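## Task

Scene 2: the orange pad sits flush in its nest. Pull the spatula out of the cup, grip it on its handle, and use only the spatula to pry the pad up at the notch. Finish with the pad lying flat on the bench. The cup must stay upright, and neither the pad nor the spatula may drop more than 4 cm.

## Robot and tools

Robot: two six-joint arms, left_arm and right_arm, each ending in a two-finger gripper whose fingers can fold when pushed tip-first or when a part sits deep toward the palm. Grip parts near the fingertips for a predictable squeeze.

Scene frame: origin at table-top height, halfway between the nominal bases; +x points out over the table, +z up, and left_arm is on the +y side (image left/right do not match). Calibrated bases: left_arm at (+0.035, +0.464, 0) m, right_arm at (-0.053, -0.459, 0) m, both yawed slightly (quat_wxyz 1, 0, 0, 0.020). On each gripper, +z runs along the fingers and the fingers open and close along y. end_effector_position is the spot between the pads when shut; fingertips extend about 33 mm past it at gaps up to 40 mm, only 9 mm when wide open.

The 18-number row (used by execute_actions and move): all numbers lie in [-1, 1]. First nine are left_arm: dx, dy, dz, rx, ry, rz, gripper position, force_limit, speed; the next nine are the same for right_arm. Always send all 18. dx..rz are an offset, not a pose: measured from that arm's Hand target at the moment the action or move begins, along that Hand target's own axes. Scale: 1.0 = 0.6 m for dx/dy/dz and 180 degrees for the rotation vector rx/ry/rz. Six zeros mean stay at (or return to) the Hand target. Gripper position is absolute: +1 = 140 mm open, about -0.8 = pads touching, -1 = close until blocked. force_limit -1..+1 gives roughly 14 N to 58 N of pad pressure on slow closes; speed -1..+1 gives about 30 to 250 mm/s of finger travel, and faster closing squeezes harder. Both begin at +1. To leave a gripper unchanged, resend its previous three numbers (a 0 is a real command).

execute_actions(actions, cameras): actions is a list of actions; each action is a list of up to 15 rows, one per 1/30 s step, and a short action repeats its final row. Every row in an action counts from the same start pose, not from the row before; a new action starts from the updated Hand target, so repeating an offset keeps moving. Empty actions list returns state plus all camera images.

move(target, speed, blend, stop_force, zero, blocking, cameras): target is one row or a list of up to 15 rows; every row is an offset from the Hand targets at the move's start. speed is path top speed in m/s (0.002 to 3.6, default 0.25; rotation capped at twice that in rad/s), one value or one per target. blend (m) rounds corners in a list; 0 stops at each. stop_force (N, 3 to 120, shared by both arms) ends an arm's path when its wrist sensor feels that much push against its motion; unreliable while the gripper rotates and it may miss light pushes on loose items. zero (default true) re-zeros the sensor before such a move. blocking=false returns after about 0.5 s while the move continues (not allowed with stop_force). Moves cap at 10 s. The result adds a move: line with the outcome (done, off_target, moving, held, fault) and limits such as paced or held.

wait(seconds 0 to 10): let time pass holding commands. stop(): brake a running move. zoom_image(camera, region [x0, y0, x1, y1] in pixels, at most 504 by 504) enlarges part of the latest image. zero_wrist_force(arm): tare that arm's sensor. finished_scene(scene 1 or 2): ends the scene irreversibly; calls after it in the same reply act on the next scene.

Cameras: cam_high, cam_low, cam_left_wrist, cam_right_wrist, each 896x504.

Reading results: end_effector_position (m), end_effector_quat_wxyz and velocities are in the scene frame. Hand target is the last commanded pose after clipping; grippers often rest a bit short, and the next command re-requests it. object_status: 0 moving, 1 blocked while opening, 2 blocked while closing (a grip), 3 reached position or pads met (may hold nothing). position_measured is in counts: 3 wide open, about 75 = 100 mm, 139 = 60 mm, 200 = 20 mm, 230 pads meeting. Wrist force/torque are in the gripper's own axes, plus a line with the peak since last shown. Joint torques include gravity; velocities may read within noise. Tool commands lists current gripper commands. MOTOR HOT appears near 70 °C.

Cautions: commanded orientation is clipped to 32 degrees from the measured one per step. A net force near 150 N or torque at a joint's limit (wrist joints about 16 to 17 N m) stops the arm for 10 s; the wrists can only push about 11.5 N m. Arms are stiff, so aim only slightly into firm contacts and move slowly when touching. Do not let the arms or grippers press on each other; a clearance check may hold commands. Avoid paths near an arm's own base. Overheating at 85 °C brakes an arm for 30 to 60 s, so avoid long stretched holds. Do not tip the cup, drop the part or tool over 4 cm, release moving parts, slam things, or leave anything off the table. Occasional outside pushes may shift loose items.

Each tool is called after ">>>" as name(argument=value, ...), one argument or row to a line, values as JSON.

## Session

>>> execute_actions(
  actions=[],
)

>>> zoom_image(
  camera="cam_high",
  region=[300, 60, 560, 320],
)

>>> zoom_image(
  camera="cam_low",
  region=[300, 180, 600, 400],
)

Scene clock: 0.00 s.
left_arm: end_effector_position=(+0.1713, +0.4920, +0.1486) position_measured=3 object_status=3 end_effector_quat_wxyz=(-0.604, +0.171, +0.752, -0.204) | right_arm: end_effector_position=(+0.7575, -0.6517, +0.1780) position_measured=3 object_status=3 end_effector_quat_wxyz=(-0.126, +0.976, -0.099, +0.145)
Joint positions: left_arm=[-0.21 -1.293 2.039 -0.943 -1.838 0.496] | right_arm=[-0.565 -0.909 1.032 -1.863 -1.221 2.847]
Joint velocities: within noise
Joint torques (N m): no reading
Wrist force (N): no reading
Wrist torque (N m): no reading
Wrist force, peak (N): no reading
Hand target: left_arm +0.1713, +0.4920, +0.1486; -0.604, +0.171, +0.752, -0.204 | right_arm +0.7575, -0.6517, +0.1780; -0.126, +0.976, -0.099, +0.145
Tool commands: left_gripper/position=+1.0 left_gripper/force_limit=+1.0 left_gripper/speed=+1.0 right_gripper/position=+1.0 right_gripper/force_limit=+1.0 right_gripper/speed=+1.0

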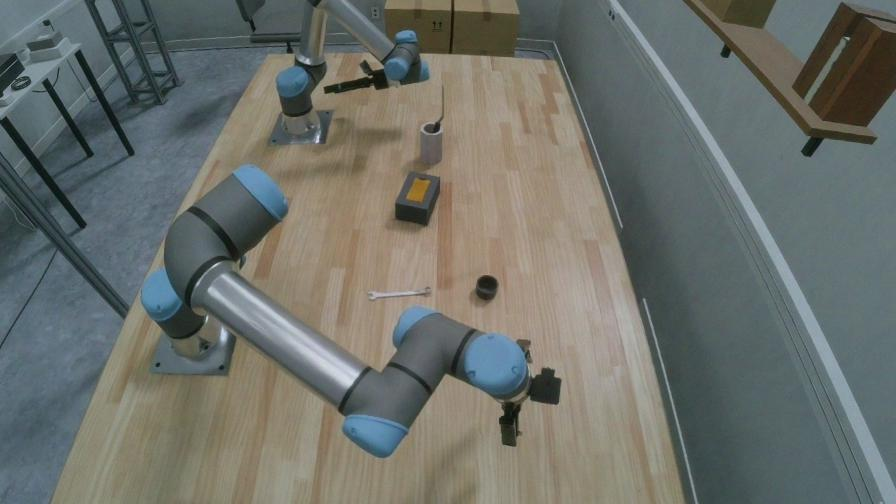

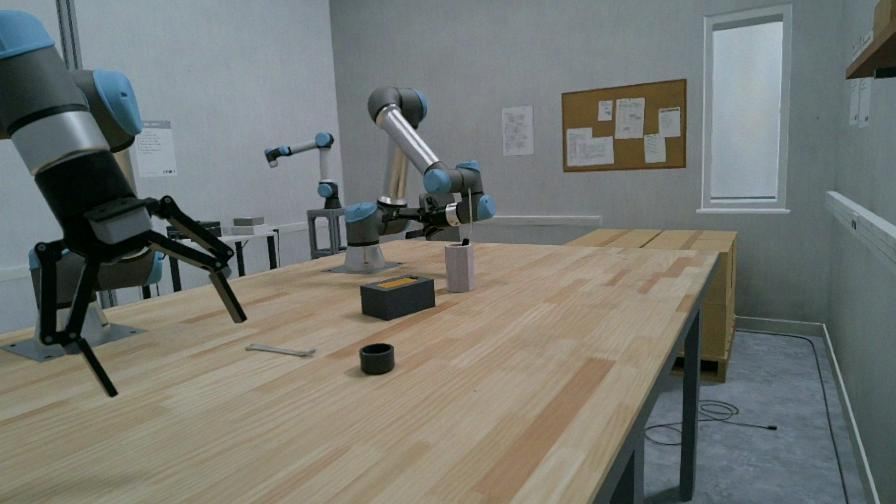

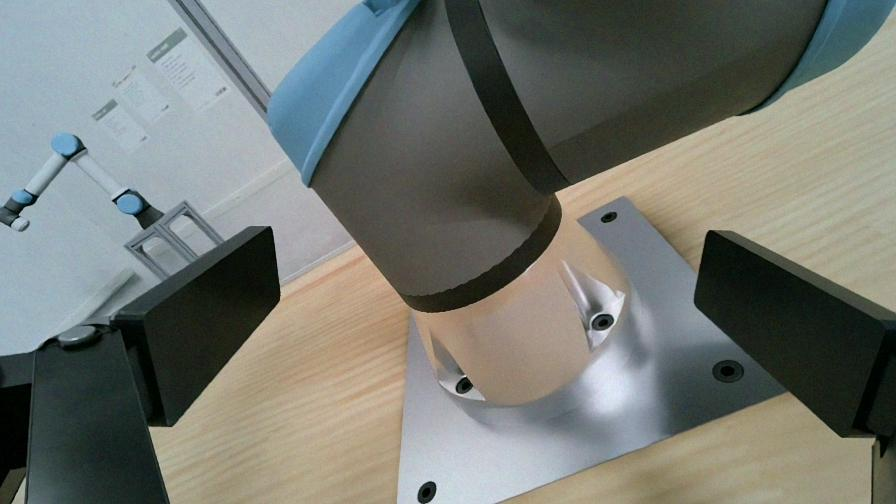

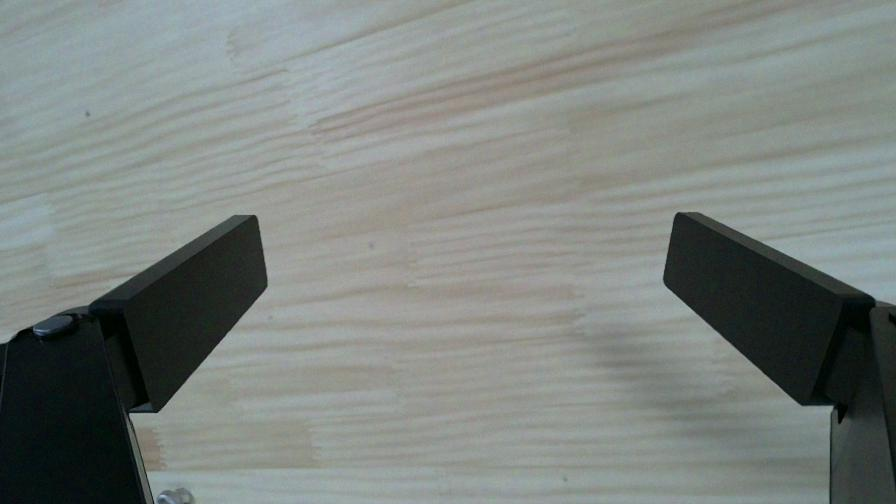

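Scaled by 1.938 from the camera's 896x504 image, which has a finer 1280x720 frame.

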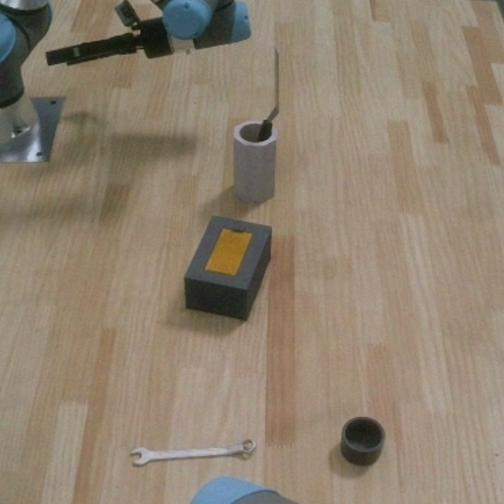

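Scaled by 1.680 from the camera's 896x504 image, which has a finer 1280x720 frame.

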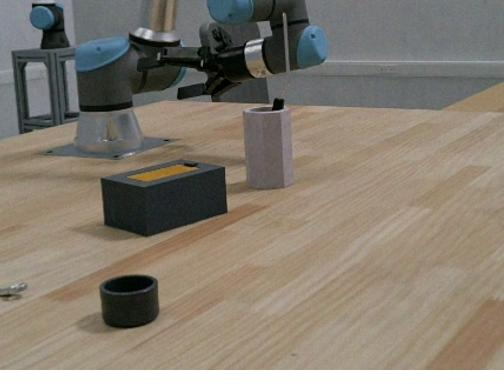

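>>> move(
  target=[0,0,0,0,0,0,1,1,1, -0.6008,-0.9765,-0.061,-0.006,-0.136,-0.485,1,1,1],
  speed=0.35,
  cameras=["all"],
)

>>> zoom_image(
  camera="cam_right_wrist",
  region=[250, 0, 650, 400],
)

Scene clock: 126.90 s.
left_arm: end_effector_position=(+0.1713, +0.4920, +0.1486) position_measured=3 object_status=3 end_effector_quat_wxyz=(-0.604, +0.171, +0.752, -0.204) | right_arm: end_effector_position=(+0.4992, -0.0212, +0.2793) position_measured=3 object_status=3 end_effector_quat_wxyz=(+0.000, +0.783, +0.622, +0.000)
Joint positions: left_arm=[-0.21 -1.293 2.039 -0.943 -1.838 0.496] | right_arm=[0.441 -1.07 0.93 -1.43 -1.571 2.278]
Joint torques (N m): left_arm=[-0.96 -26.05 -14.78 1.98 -0.75 -0.02] | right_arm=[8.3 -27.06 -41.97 -0.64 -2.24 -1.76]
Wrist force (N): left_arm=[0.2 -0.1 -0.1] | right_arm=[-1.5 0.0 0.3]
Wrist torque (N m): left_arm=[-0.03 -0.07 0.01] | right_arm=[-0.09 0.30 0.28]
Wrist force, peak (N): left_arm=[0.0 -0.5 -0.5] | right_arm=[5.8 -6.7 0.3]
Hand target: left_arm +0.1713, +0.4920, +0.1486; -0.604, +0.171, +0.752, -0.204 | right_arm +0.4992, -0.0212, +0.2793; +0.000, +0.783, +0.622, +0.000
Off the commanded pose: left_arm 0.000 m, 0 deg | right_arm 0.000 m, 0 deg.
move: done

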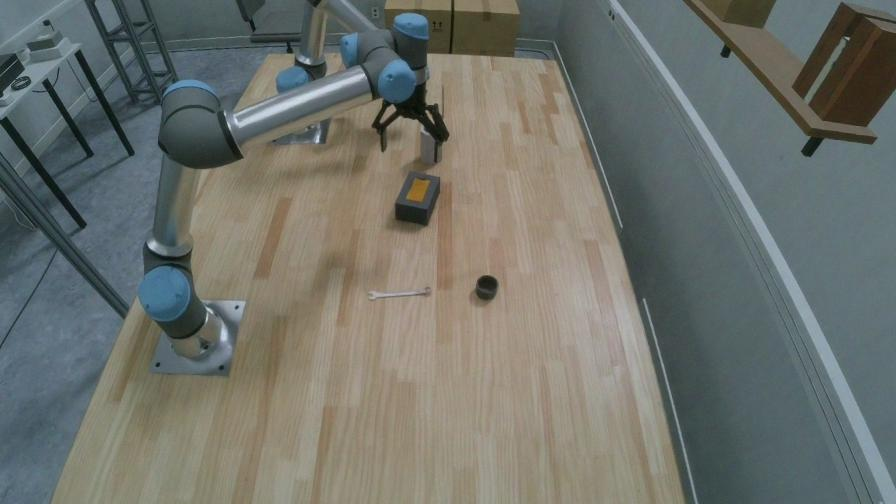

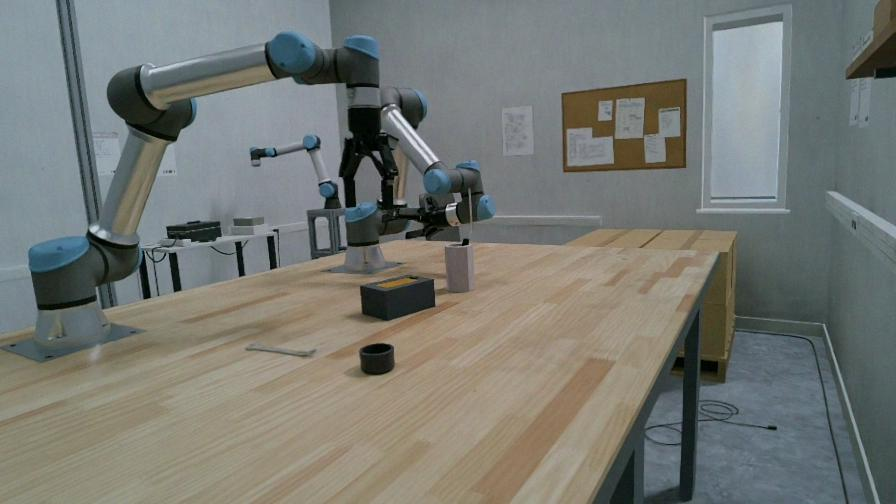

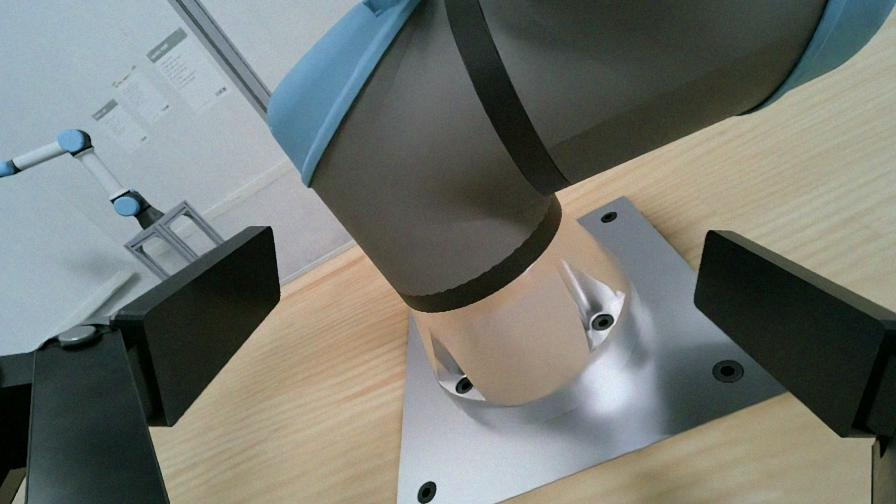

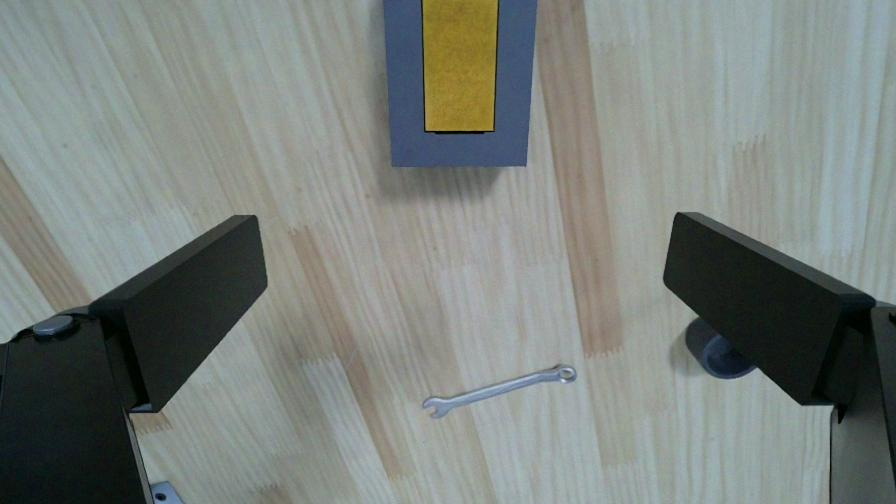

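Scaled by 1.260 from the camera's 896x504 image, which has a finer 1280x720 frame.

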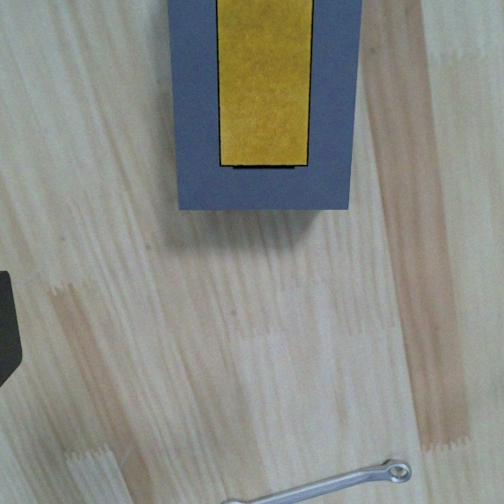

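>>> execute_actions(
  actions=[],
)

Scene clock: 155.77 s.
left_arm: end_effector_position=(+0.1713, +0.4920, +0.1486) position_measured=3 object_status=3 end_effector_quat_wxyz=(-0.604, +0.171, +0.752, -0.204) | right_arm: end_effector_position=(+0.4992, -0.0212, +0.2793) position_measured=3 object_status=3 end_effector_quat_wxyz=(+0.000, +0.783, +0.622, +0.000)
Joint positions: left_arm=[-0.21 -1.293 2.039 -0.943 -1.838 0.496] | right_arm=[0.441 -1.07 0.929 -1.43 -1.572 2.278]
Joint velocities: within noise
Joint torques (N m): left_arm=[0.09 -25.61 -14.9 2.02 -0.6 0.06] | right_arm=[7.53 -27.35 -41.4 -0.8 -2.2 -1.79]
Wrist force (N): left_arm=[0.1 -0.1 -0.2] | right_arm=[-1.2 0.0 0.0]
Wrist torque (N m): left_arm=[-0.02 -0.06 0.00] | right_arm=[-0.09 0.25 0.28]
Wrist force, peak (N): left_arm=[0.1 -0.2 -0.6] | right_arm=[-1.7 0.0 0.1]
Hand target: left_arm +0.1713, +0.4920, +0.1486; -0.604, +0.171, +0.752, -0.204 | right_arm +0.4992, -0.0212, +0.2793; +0.000, +0.783, +0.622, +0.000
Tool commands: left_gripper/position=+1.0 left_gripper/force_limit=+1.0 left_gripper/speed=+1.0 right_gripper/position=+1.0 right_gripper/force_limit=+1.0 right_gripper/speed=+1.0
Off the commanded pose: left_arm 0.000 m, 0 deg | right_arm 0.000 m, 0 deg.

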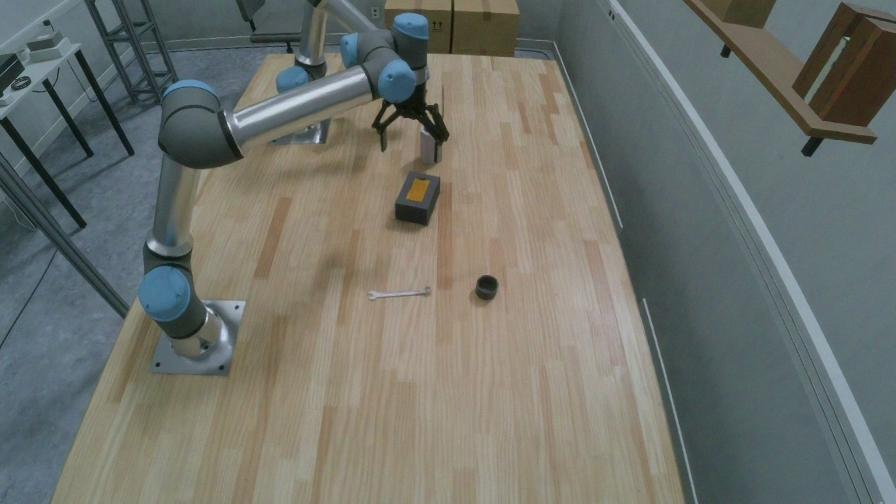

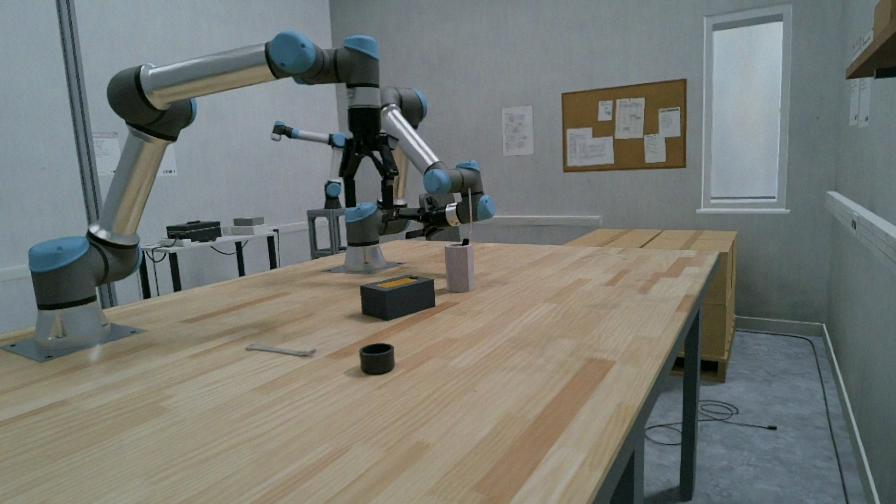

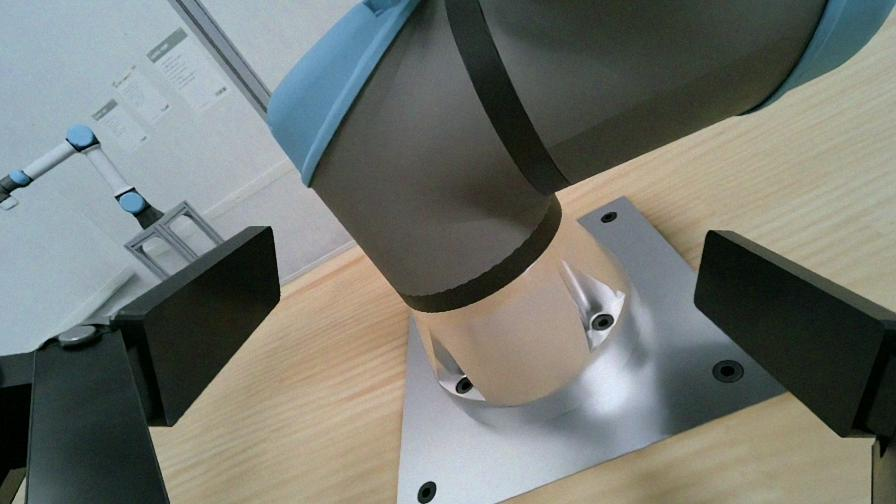

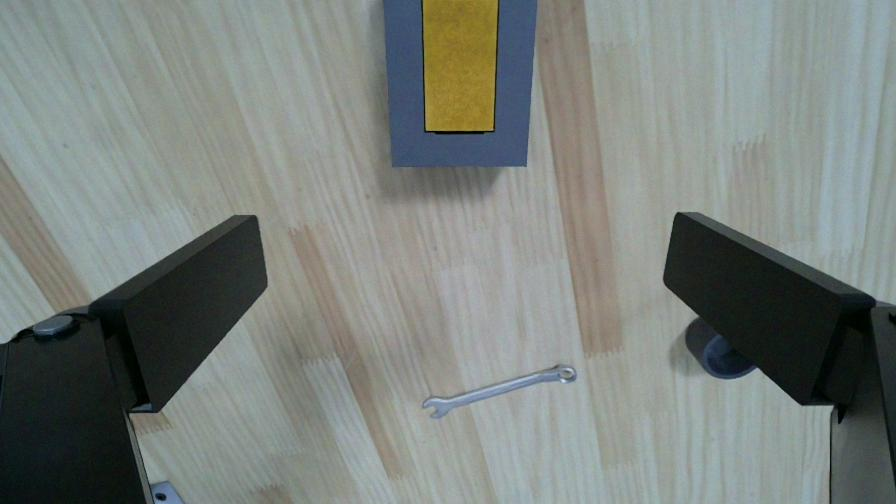

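>>> zoom_image(
  camera="cam_high",
  region=[380, 110, 470, 230],
)

>>> zoom_image(
  camera="cam_right_wrist",
  region=[370, 0, 550, 180],
)

>>> zoom_image(
  camera="cam_low",
  region=[340, 180, 520, 330],
)

Scaled by 4.200 from the camera's 896x504 image, which has a finer 1280x720 frame.

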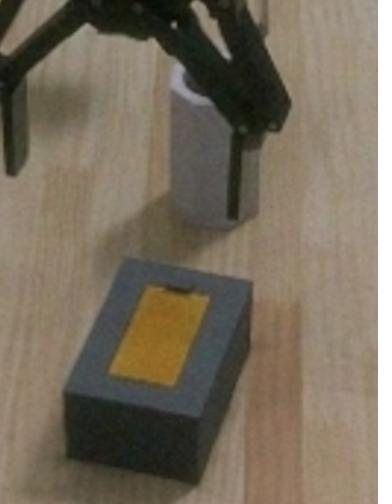

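Scaled by 2.800 from the camera's 896x504 image, which has a finer 1280x720 frame.

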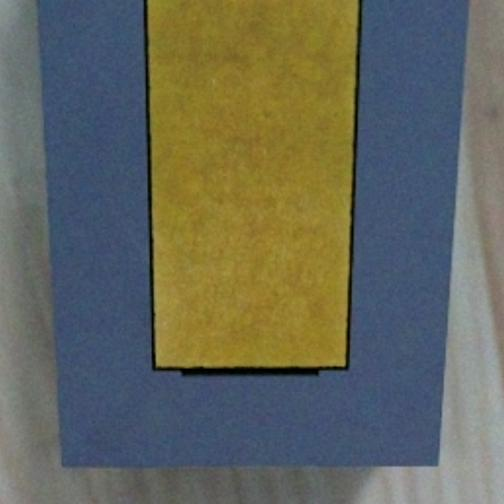

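Scaled by 2.800 from the camera's 896x504 image, which has a finer 1280x720 frame.

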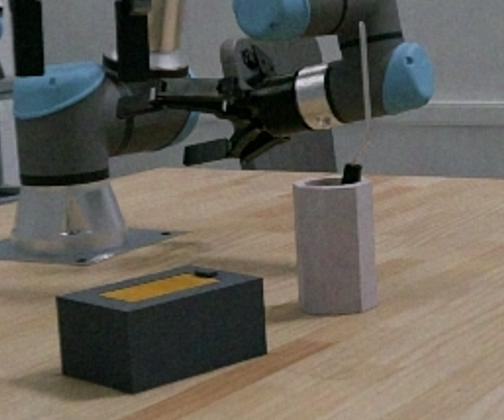

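>>> zoom_image(
  camera="cam_low",
  region=[430, 180, 500, 250],
)

>>> zoom_image(
  camera="cam_low",
  region=[370, 260, 440, 310],
)

Scaled by 7.200 from the camera's 896x504 image, which has a finer 1280x720 frame.

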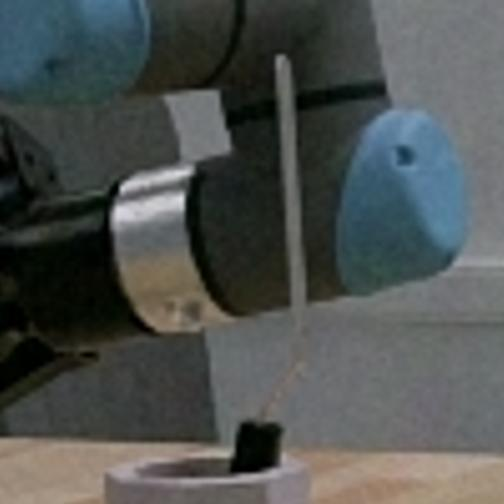

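Scaled by 7.200 from the camera's 896x504 image, which has a finer 1280x720 frame.

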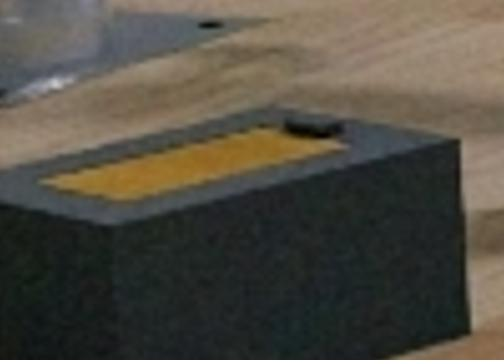

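>>> move(
  target=[0.0178, -0.4260, -0.3655, -0.1418, -0.4198, -0.1189, 1, 1, 1, -0.08, -0.0075, 0.2488, 0, 0, 0, 1, 1, 1],
  speed=0.4,
  cameras=["cam_left_wrist", "cam_right_wrist"],
)

Scene clock: 267.20 s.
left_arm: end_effector_position=(+0.3804, +0.2998, +0.3298) position_measured=3 object_status=3 end_effector_quat_wxyz=(+0.000, +0.000, +1.000, +0.000) | right_arm: end_effector_position=(+0.4841, -0.0670, +0.1301) position_measured=3 object_status=3 end_effector_quat_wxyz=(+0.000, +0.783, +0.622, +0.000)
Joint positions: left_arm=[-0.839 -1.874 1.687 -1.384 -1.57 -0.799] | right_arm=[0.39 -1.147 1.428 -1.852 -1.572 2.227]
Joint torques (N m): left_arm=[-6.8 0.3 -41.71 0.27 1.95 -2.26] | right_arm=[-8.3 -67.53 -6.56 -5.43 2.71 -1.81]
Wrist force (N): left_arm=[3.5 -1.0 -0.6] | right_arm=[-1.2 0.3 0.2]
Wrist torque (N m): left_arm=[-0.13 -0.94 -0.11] | right_arm=[-0.03 0.26 0.29]
Wrist force, peak (N): left_arm=[4.3 -3.6 -1.3] | right_arm=[-1.8 0.5 0.2]
Hand target: left_arm +0.3804, +0.2998, +0.3298; +0.000, +0.000, +1.000, +0.000 | right_arm +0.4841, -0.0670, +0.1300; +0.000, +0.783, +0.622, +0.000
Off the commanded pose: left_arm 0.000 m, 0 deg | right_arm 0.000 m, 0 deg.
move: done
Images, in order (width x height): cam_left_wrist 896x504, cam_right_wrist 896x504.

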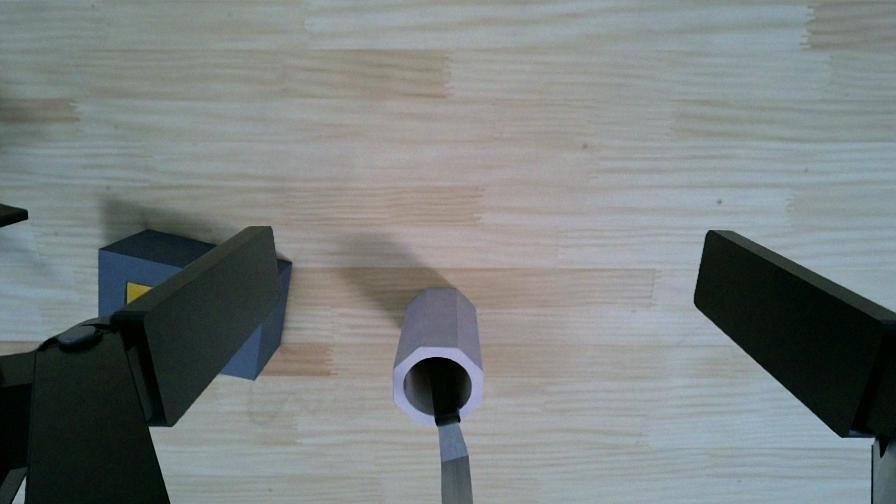

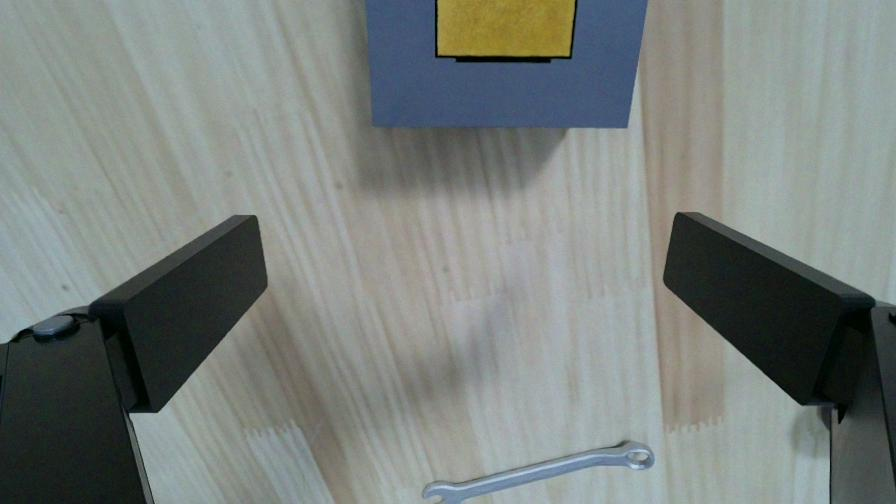

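>>> zoom_image(
  camera="cam_right_wrist",
  region=[420, 20, 600, 140],
)

>>> zoom_image(
  camera="cam_left_wrist",
  region=[360, 280, 560, 504],
)

Scaled by 2.800 from the camera's 896x504 image, which has a finer 1280x720 frame.

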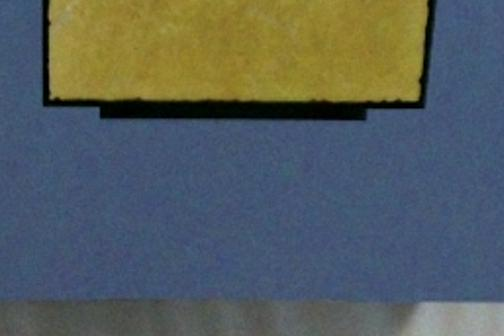

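Scaled by 2.250 from the camera's 896x504 image, which has a finer 1280x720 frame.

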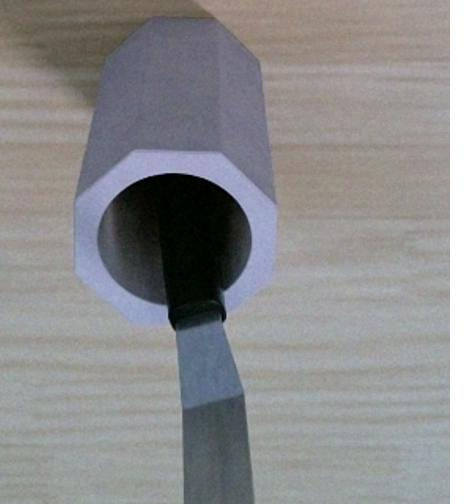

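>>> move(
  target=[
    [0,0,0,0,0,0,1,1,1, 0.1136,0.0693,-0.2833,0.0567,0.4976,-0.0567,-0.03,1,1],
    [0,0,0,0,0,0,1,1,1, 0.4122,0.1026,-0.1,0.0567,0.4976,-0.0567,-0.03,1,1],
  ],
  speed=0.4,
  blend=[0.05, 0],
  cameras=["cam_high", "cam_low", "cam_right_wrist"],
)

Scene clock: 436.33 s.
left_arm: end_effector_position=(+0.3804, +0.2998, +0.3298) position_measured=3 object_status=3 end_effector_quat_wxyz=(+0.000, +0.000, +1.000, +0.000) | right_arm: end_effector_position=(+0.5998, +0.1601, +0.1899) position_measured=132 object_status=3 end_effector_quat_wxyz=(+0.499, -0.500, -0.500, -0.500)
Joint positions: left_arm=[-0.839 -1.874 1.687 -1.384 -1.57 -0.8] | right_arm=[0.216 -0.389 1.026 -3.772 -0.255 3.136]
Joint torques (N m): left_arm=[-8.14 -2.3 -38.59 0.31 1.9 -2.05] | right_arm=[8.94 -37.83 -34.73 -2.41 -2.36 1.66]
Wrist force (N): left_arm=[3.2 -1.0 -0.6] | right_arm=[1.4 -0.6 0.4]
Wrist torque (N m): left_arm=[-0.13 -0.89 -0.10] | right_arm=[-0.05 -0.71 -0.17]
Wrist force, peak (N): left_arm=[3.5 -1.5 -0.6] | right_arm=[2.2 2.4 -5.8]
Hand target: left_arm +0.3804, +0.2998, +0.3298; +0.000, +0.000, +1.000, +0.000 | right_arm +0.5998, +0.1601, +0.1899; +0.500, -0.500, -0.500, -0.500
Off the commanded pose: left_arm 0.000 m, 0 deg | right_arm 0.000 m, 0 deg.
move: done
Images, in order (width x height): cam_high 896x504, cam_low 896x504, cam_right_wrist 896x504.

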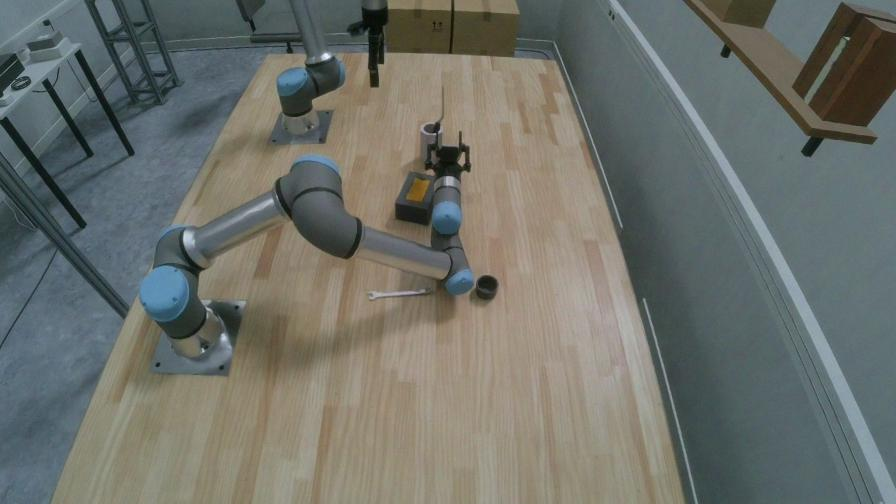

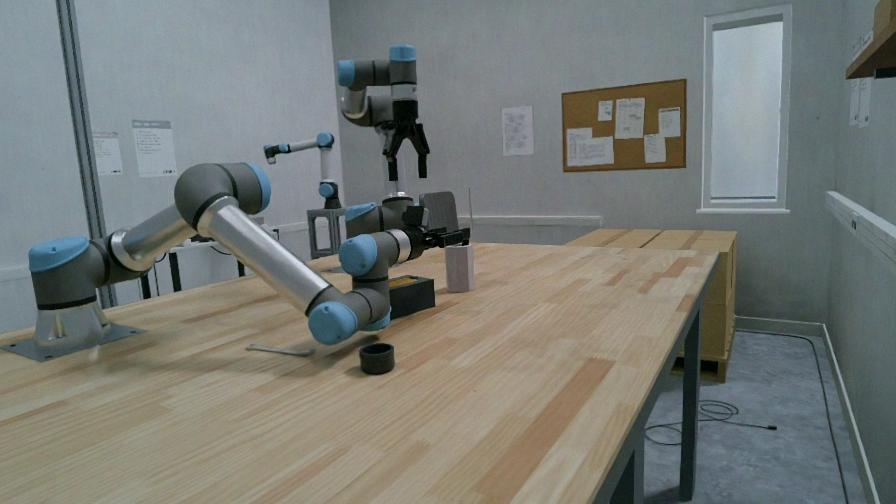

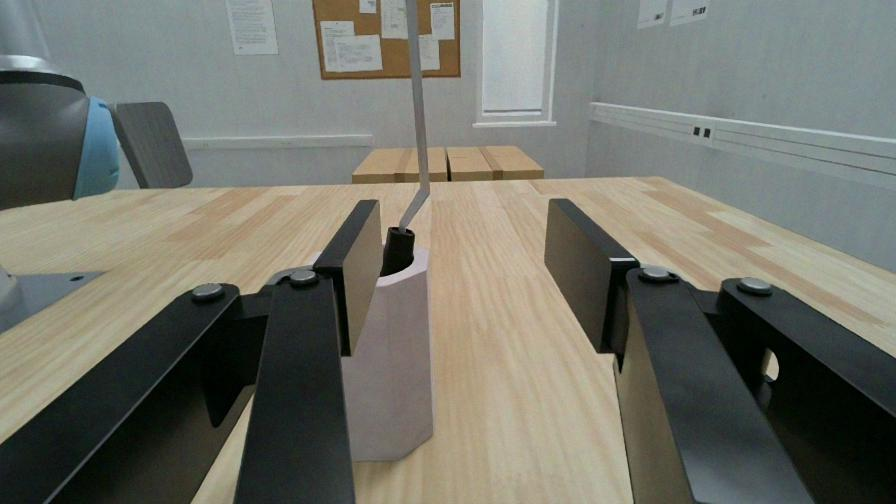

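>>> zoom_image(
  camera="cam_right_wrist",
  region=[330, 0, 490, 270],
)

>>> zoom_image(
  camera="cam_right_wrist",
  region=[300, 170, 460, 330],
)

>>> zoom_image(
  camera="cam_high",
  region=[390, 80, 480, 230],
)

Scaled by 1.867 from the camera's 896x504 image, which has a finer 1280x720 frame.

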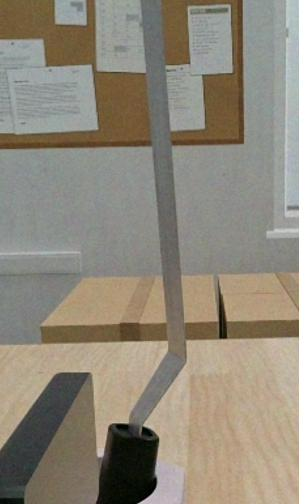

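Scaled by 3.150 from the camera's 896x504 image, which has a finer 1280x720 frame.

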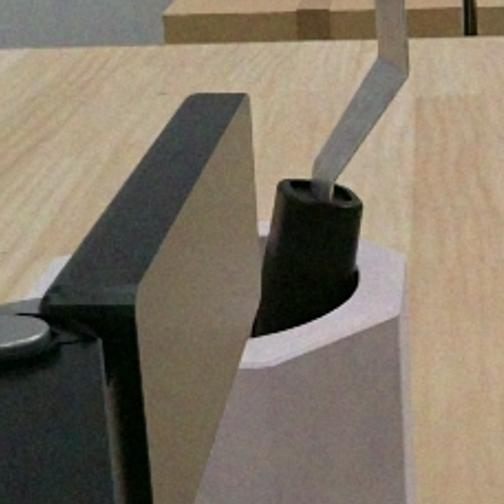

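Scaled by 3.360 from the camera's 896x504 image, which has a finer 1280x720 frame.

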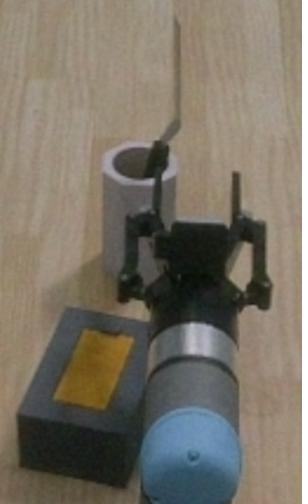

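>>> move(
  target=[0,0,0,0,0,0,1,1,1, 0,-0.055,0.0833,0,0,0,-0.03,1,1],
  speed=0.2,
  cameras=["cam_right_wrist"],
)

>>> zoom_image(
  camera="cam_right_wrist",
  region=[340, 160, 600, 420],
)

Scene clock: 522.77 s.
left_arm: end_effector_position=(+0.3804, +0.2998, +0.3298) position_measured=3 object_status=3 end_effector_quat_wxyz=(+0.000, +0.000, +1.000, +0.000) | right_arm: end_effector_position=(+0.5669, +0.2098, +0.1901) position_measured=132 object_status=3 end_effector_quat_wxyz=(+0.500, -0.500, -0.500, -0.500)
Joint positions: left_arm=[-0.839 -1.874 1.687 -1.384 -1.57 -0.8] | right_arm=[0.297 -0.402 1.054 -3.792 -0.336 3.139]
Joint torques (N m): left_arm=[-6.93 -5.98 -37.7 0.25 1.72 -2.08] | right_arm=[6.75 -56.02 -33.74 0.55 -2.59 1.25]
Wrist force (N): left_arm=[2.8 -1.0 -0.5] | right_arm=[1.7 -0.3 0.3]
Wrist torque (N m): left_arm=[-0.13 -0.79 -0.10] | right_arm=[0.00 -0.78 -0.16]
Wrist force, peak (N): left_arm=[3.5 -1.2 -0.6] | right_arm=[1.4 -2.5 2.4]
Hand target: left_arm +0.3804, +0.2998, +0.3298; +0.000, +0.000, +1.000, +0.000 | right_arm +0.5668, +0.2101, +0.1899; +0.500, -0.500, -0.500, -0.500
Off the commanded pose: left_arm 0.000 m, 0 deg | right_arm 0.000 m, 0 deg.
move: done
Images, in order (width x height): cam_right_wrist 896x504.

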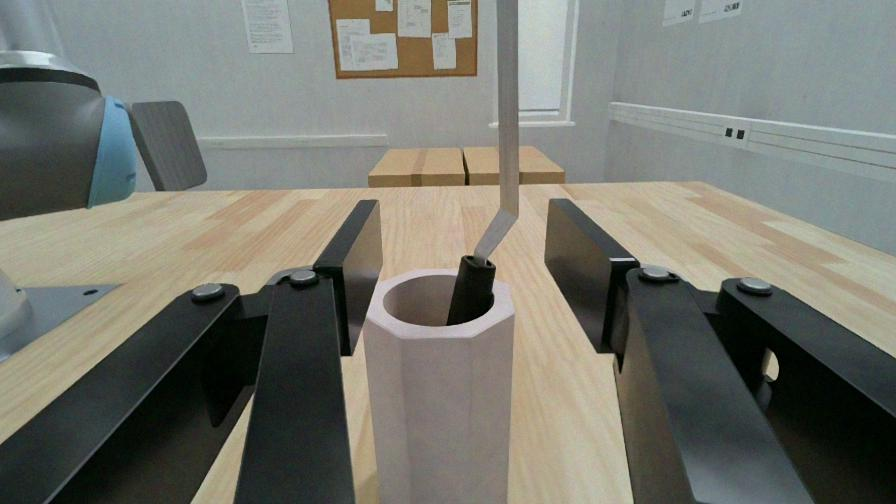

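Scaled by 1.938 from the camera's 896x504 image, which has a finer 1280x720 frame.

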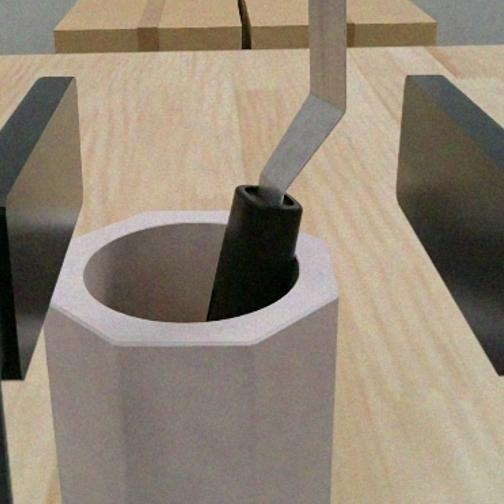

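>>> move(
  target=[0,0,0,0,0,0,1,1,1, -0.0133,0.0083,0.0,0,0,0,-0.03,1,1],
  speed=0.1,
  cameras=["cam_right_wrist"],
)

>>> zoom_image(
  camera="cam_right_wrist",
  region=[340, 160, 600, 420],
)

Scene clock: 587.37 s.
left_arm: end_effector_position=(+0.3804, +0.2998, +0.3298) position_measured=3 object_status=3 end_effector_quat_wxyz=(+0.000, +0.000, +1.000, +0.000) | right_arm: end_effector_position=(+0.5717, +0.2101, +0.1820) position_measured=132 object_status=3 end_effector_quat_wxyz=(+0.500, -0.500, -0.500, -0.500)
Joint positions: left_arm=[-0.839 -1.874 1.687 -1.384 -1.57 -0.8] | right_arm=[0.295 -0.379 1.029 -3.789 -0.334 3.139]
Joint torques (N m): left_arm=[-6.87 -6.92 -36.23 0.3 1.84 -1.92] | right_arm=[-6.85 -36.92 -34.34 0.69 2.59 1.22]
Wrist force (N): left_arm=[3.1 -1.1 -0.4] | right_arm=[1.4 -0.5 0.5]
Wrist torque (N m): left_arm=[-0.14 -0.84 -0.11] | right_arm=[-0.04 -0.71 -0.16]
Wrist force, peak (N): left_arm=[3.7 -0.9 -0.5] | right_arm=[1.9 -0.7 0.5]
Hand target: left_arm +0.3804, +0.2998, +0.3298; +0.000, +0.000, +1.000, +0.000 | right_arm +0.5718, +0.2101, +0.1819; +0.500, -0.500, -0.500, -0.500
Off the commanded pose: left_arm 0.000 m, 0 deg | right_arm 0.000 m, 0 deg.
move: done
Images, in order (width x height): cam_right_wrist 896x504.

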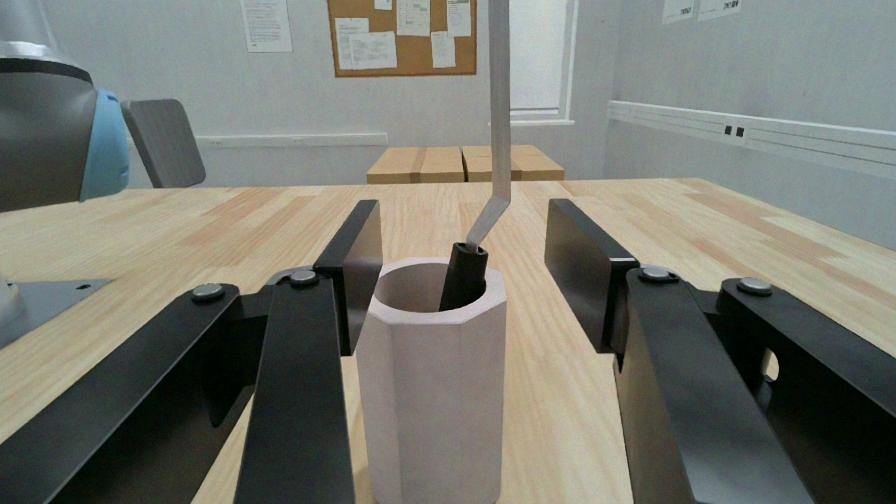

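Scaled by 1.938 from the camera's 896x504 image, which has a finer 1280x720 frame.

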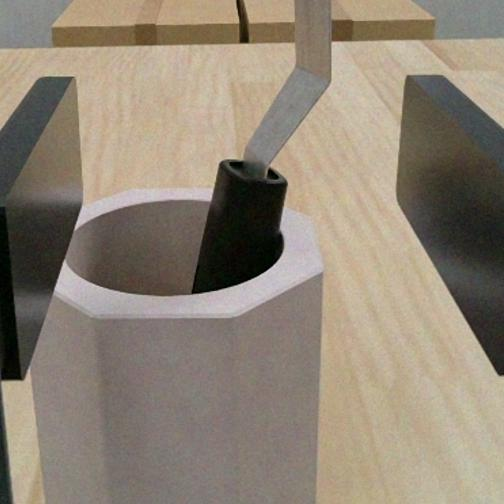

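>>> execute_actions(
  actions=[],
)

>>> zoom_image(
  camera="cam_low",
  region=[400, 180, 500, 310],
)

>>> zoom_image(
  camera="cam_high",
  region=[400, 80, 490, 200],
)

>>> zoom_image(
  camera="cam_left_wrist",
  region=[250, 254, 600, 504],
)

Scene clock: 610.63 s.
left_arm: end_effector_position=(+0.3804, +0.2998, +0.3298) position_measured=3 object_status=3 end_effector_quat_wxyz=(+0.000, +0.000, +1.000, +0.000) | right_arm: end_effector_position=(+0.5718, +0.2101, +0.1819) position_measured=132 object_status=3 end_effector_quat_wxyz=(+0.500, -0.500, -0.500, -0.500)
Joint positions: left_arm=[-0.839 -1.874 1.687 -1.384 -1.57 -0.8] | right_arm=[0.295 -0.379 1.029 -3.789 -0.334 3.139]
Joint velocities: within noise
Joint torques (N m): left_arm=[-7.36 -9.88 -36.07 0.42 1.64 -1.79] | right_arm=[-6.2 -37.43 -33.55 0.61 2.68 1.41]
Wrist force (N): left_arm=[3.3 -1.0 -0.6] | right_arm=[1.6 -0.7 0.3]
Wrist torque (N m): left_arm=[-0.13 -0.91 -0.11] | right_arm=[-0.09 -0.75 -0.16]
Wrist force, peak (N): left_arm=[3.6 -1.1 -0.5] | right_arm=[2.0 -0.6 0.6]
Hand target: left_arm +0.3804, +0.2998, +0.3298; +0.000, +0.000, +1.000, +0.000 | right_arm +0.5718, +0.2101, +0.1819; +0.500, -0.500, -0.500, -0.500
Tool commands: left_gripper/position=+1.0 left_gripper/force_limit=+1.0 left_gripper/speed=+1.0 right_gripper/position=-0.03 right_gripper/force_limit=+1.0 right_gripper/speed=+1.0
Off the commanded pose: left_arm 0.000 m, 0 deg | right_arm 0.000 m, 0 deg.

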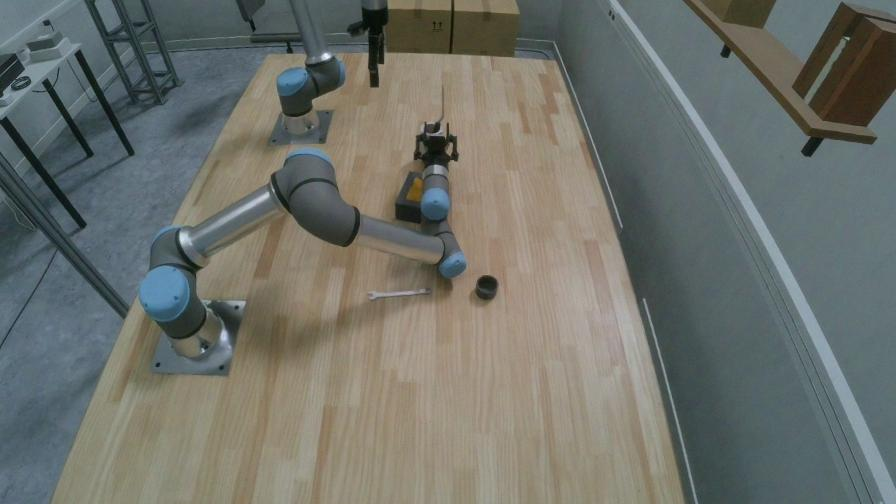

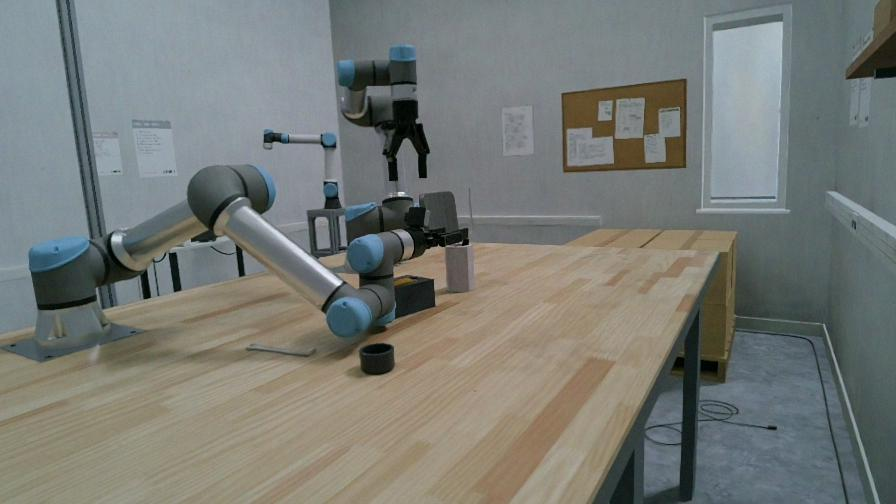

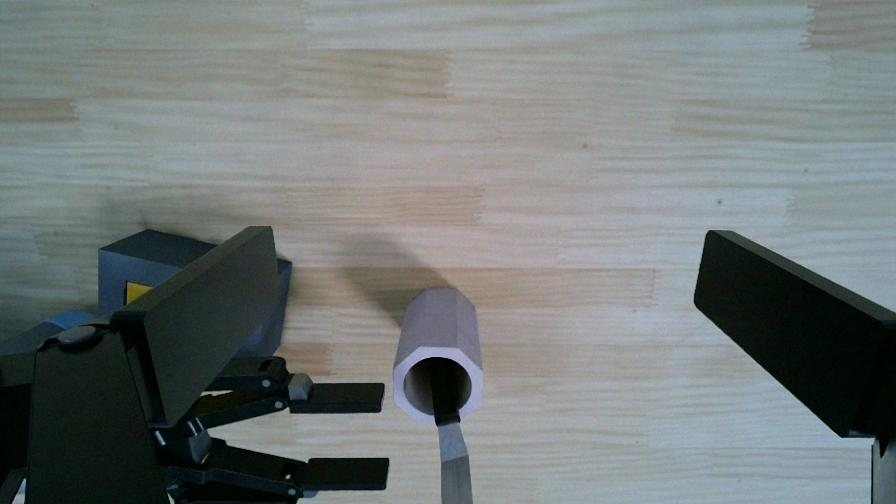

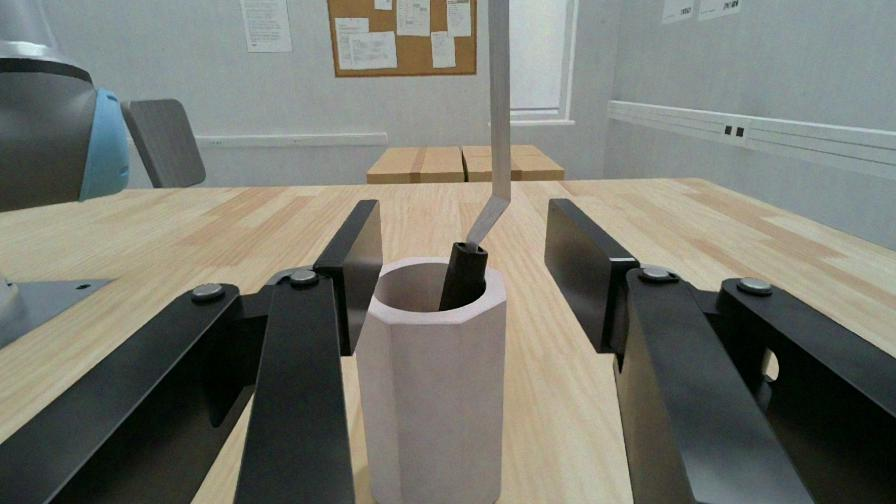

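Scaled by 3.877 from the camera's 896x504 image, which has a finer 1280x720 frame.

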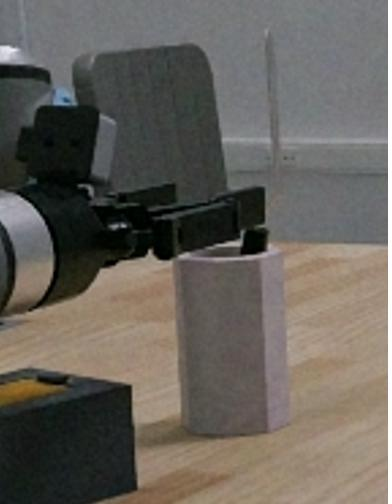

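Scaled by 4.200 from the camera's 896x504 image, which has a finer 1280x720 frame.

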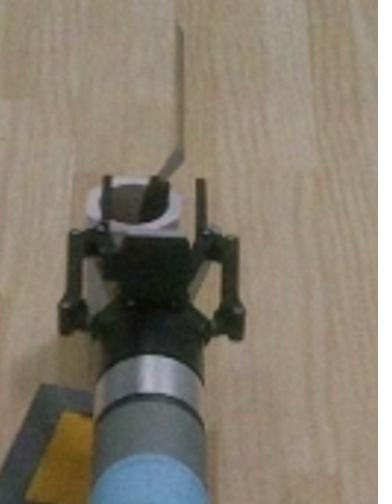

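Scaled by 1.440 from the camera's 896x504 image, which has a finer 1280x720 frame.

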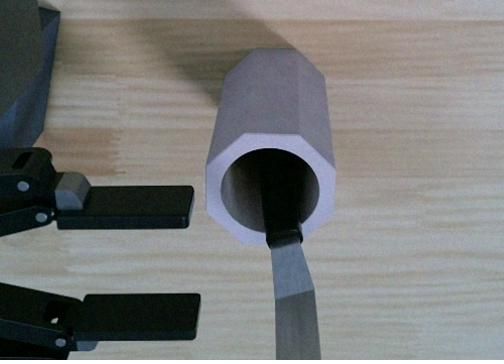

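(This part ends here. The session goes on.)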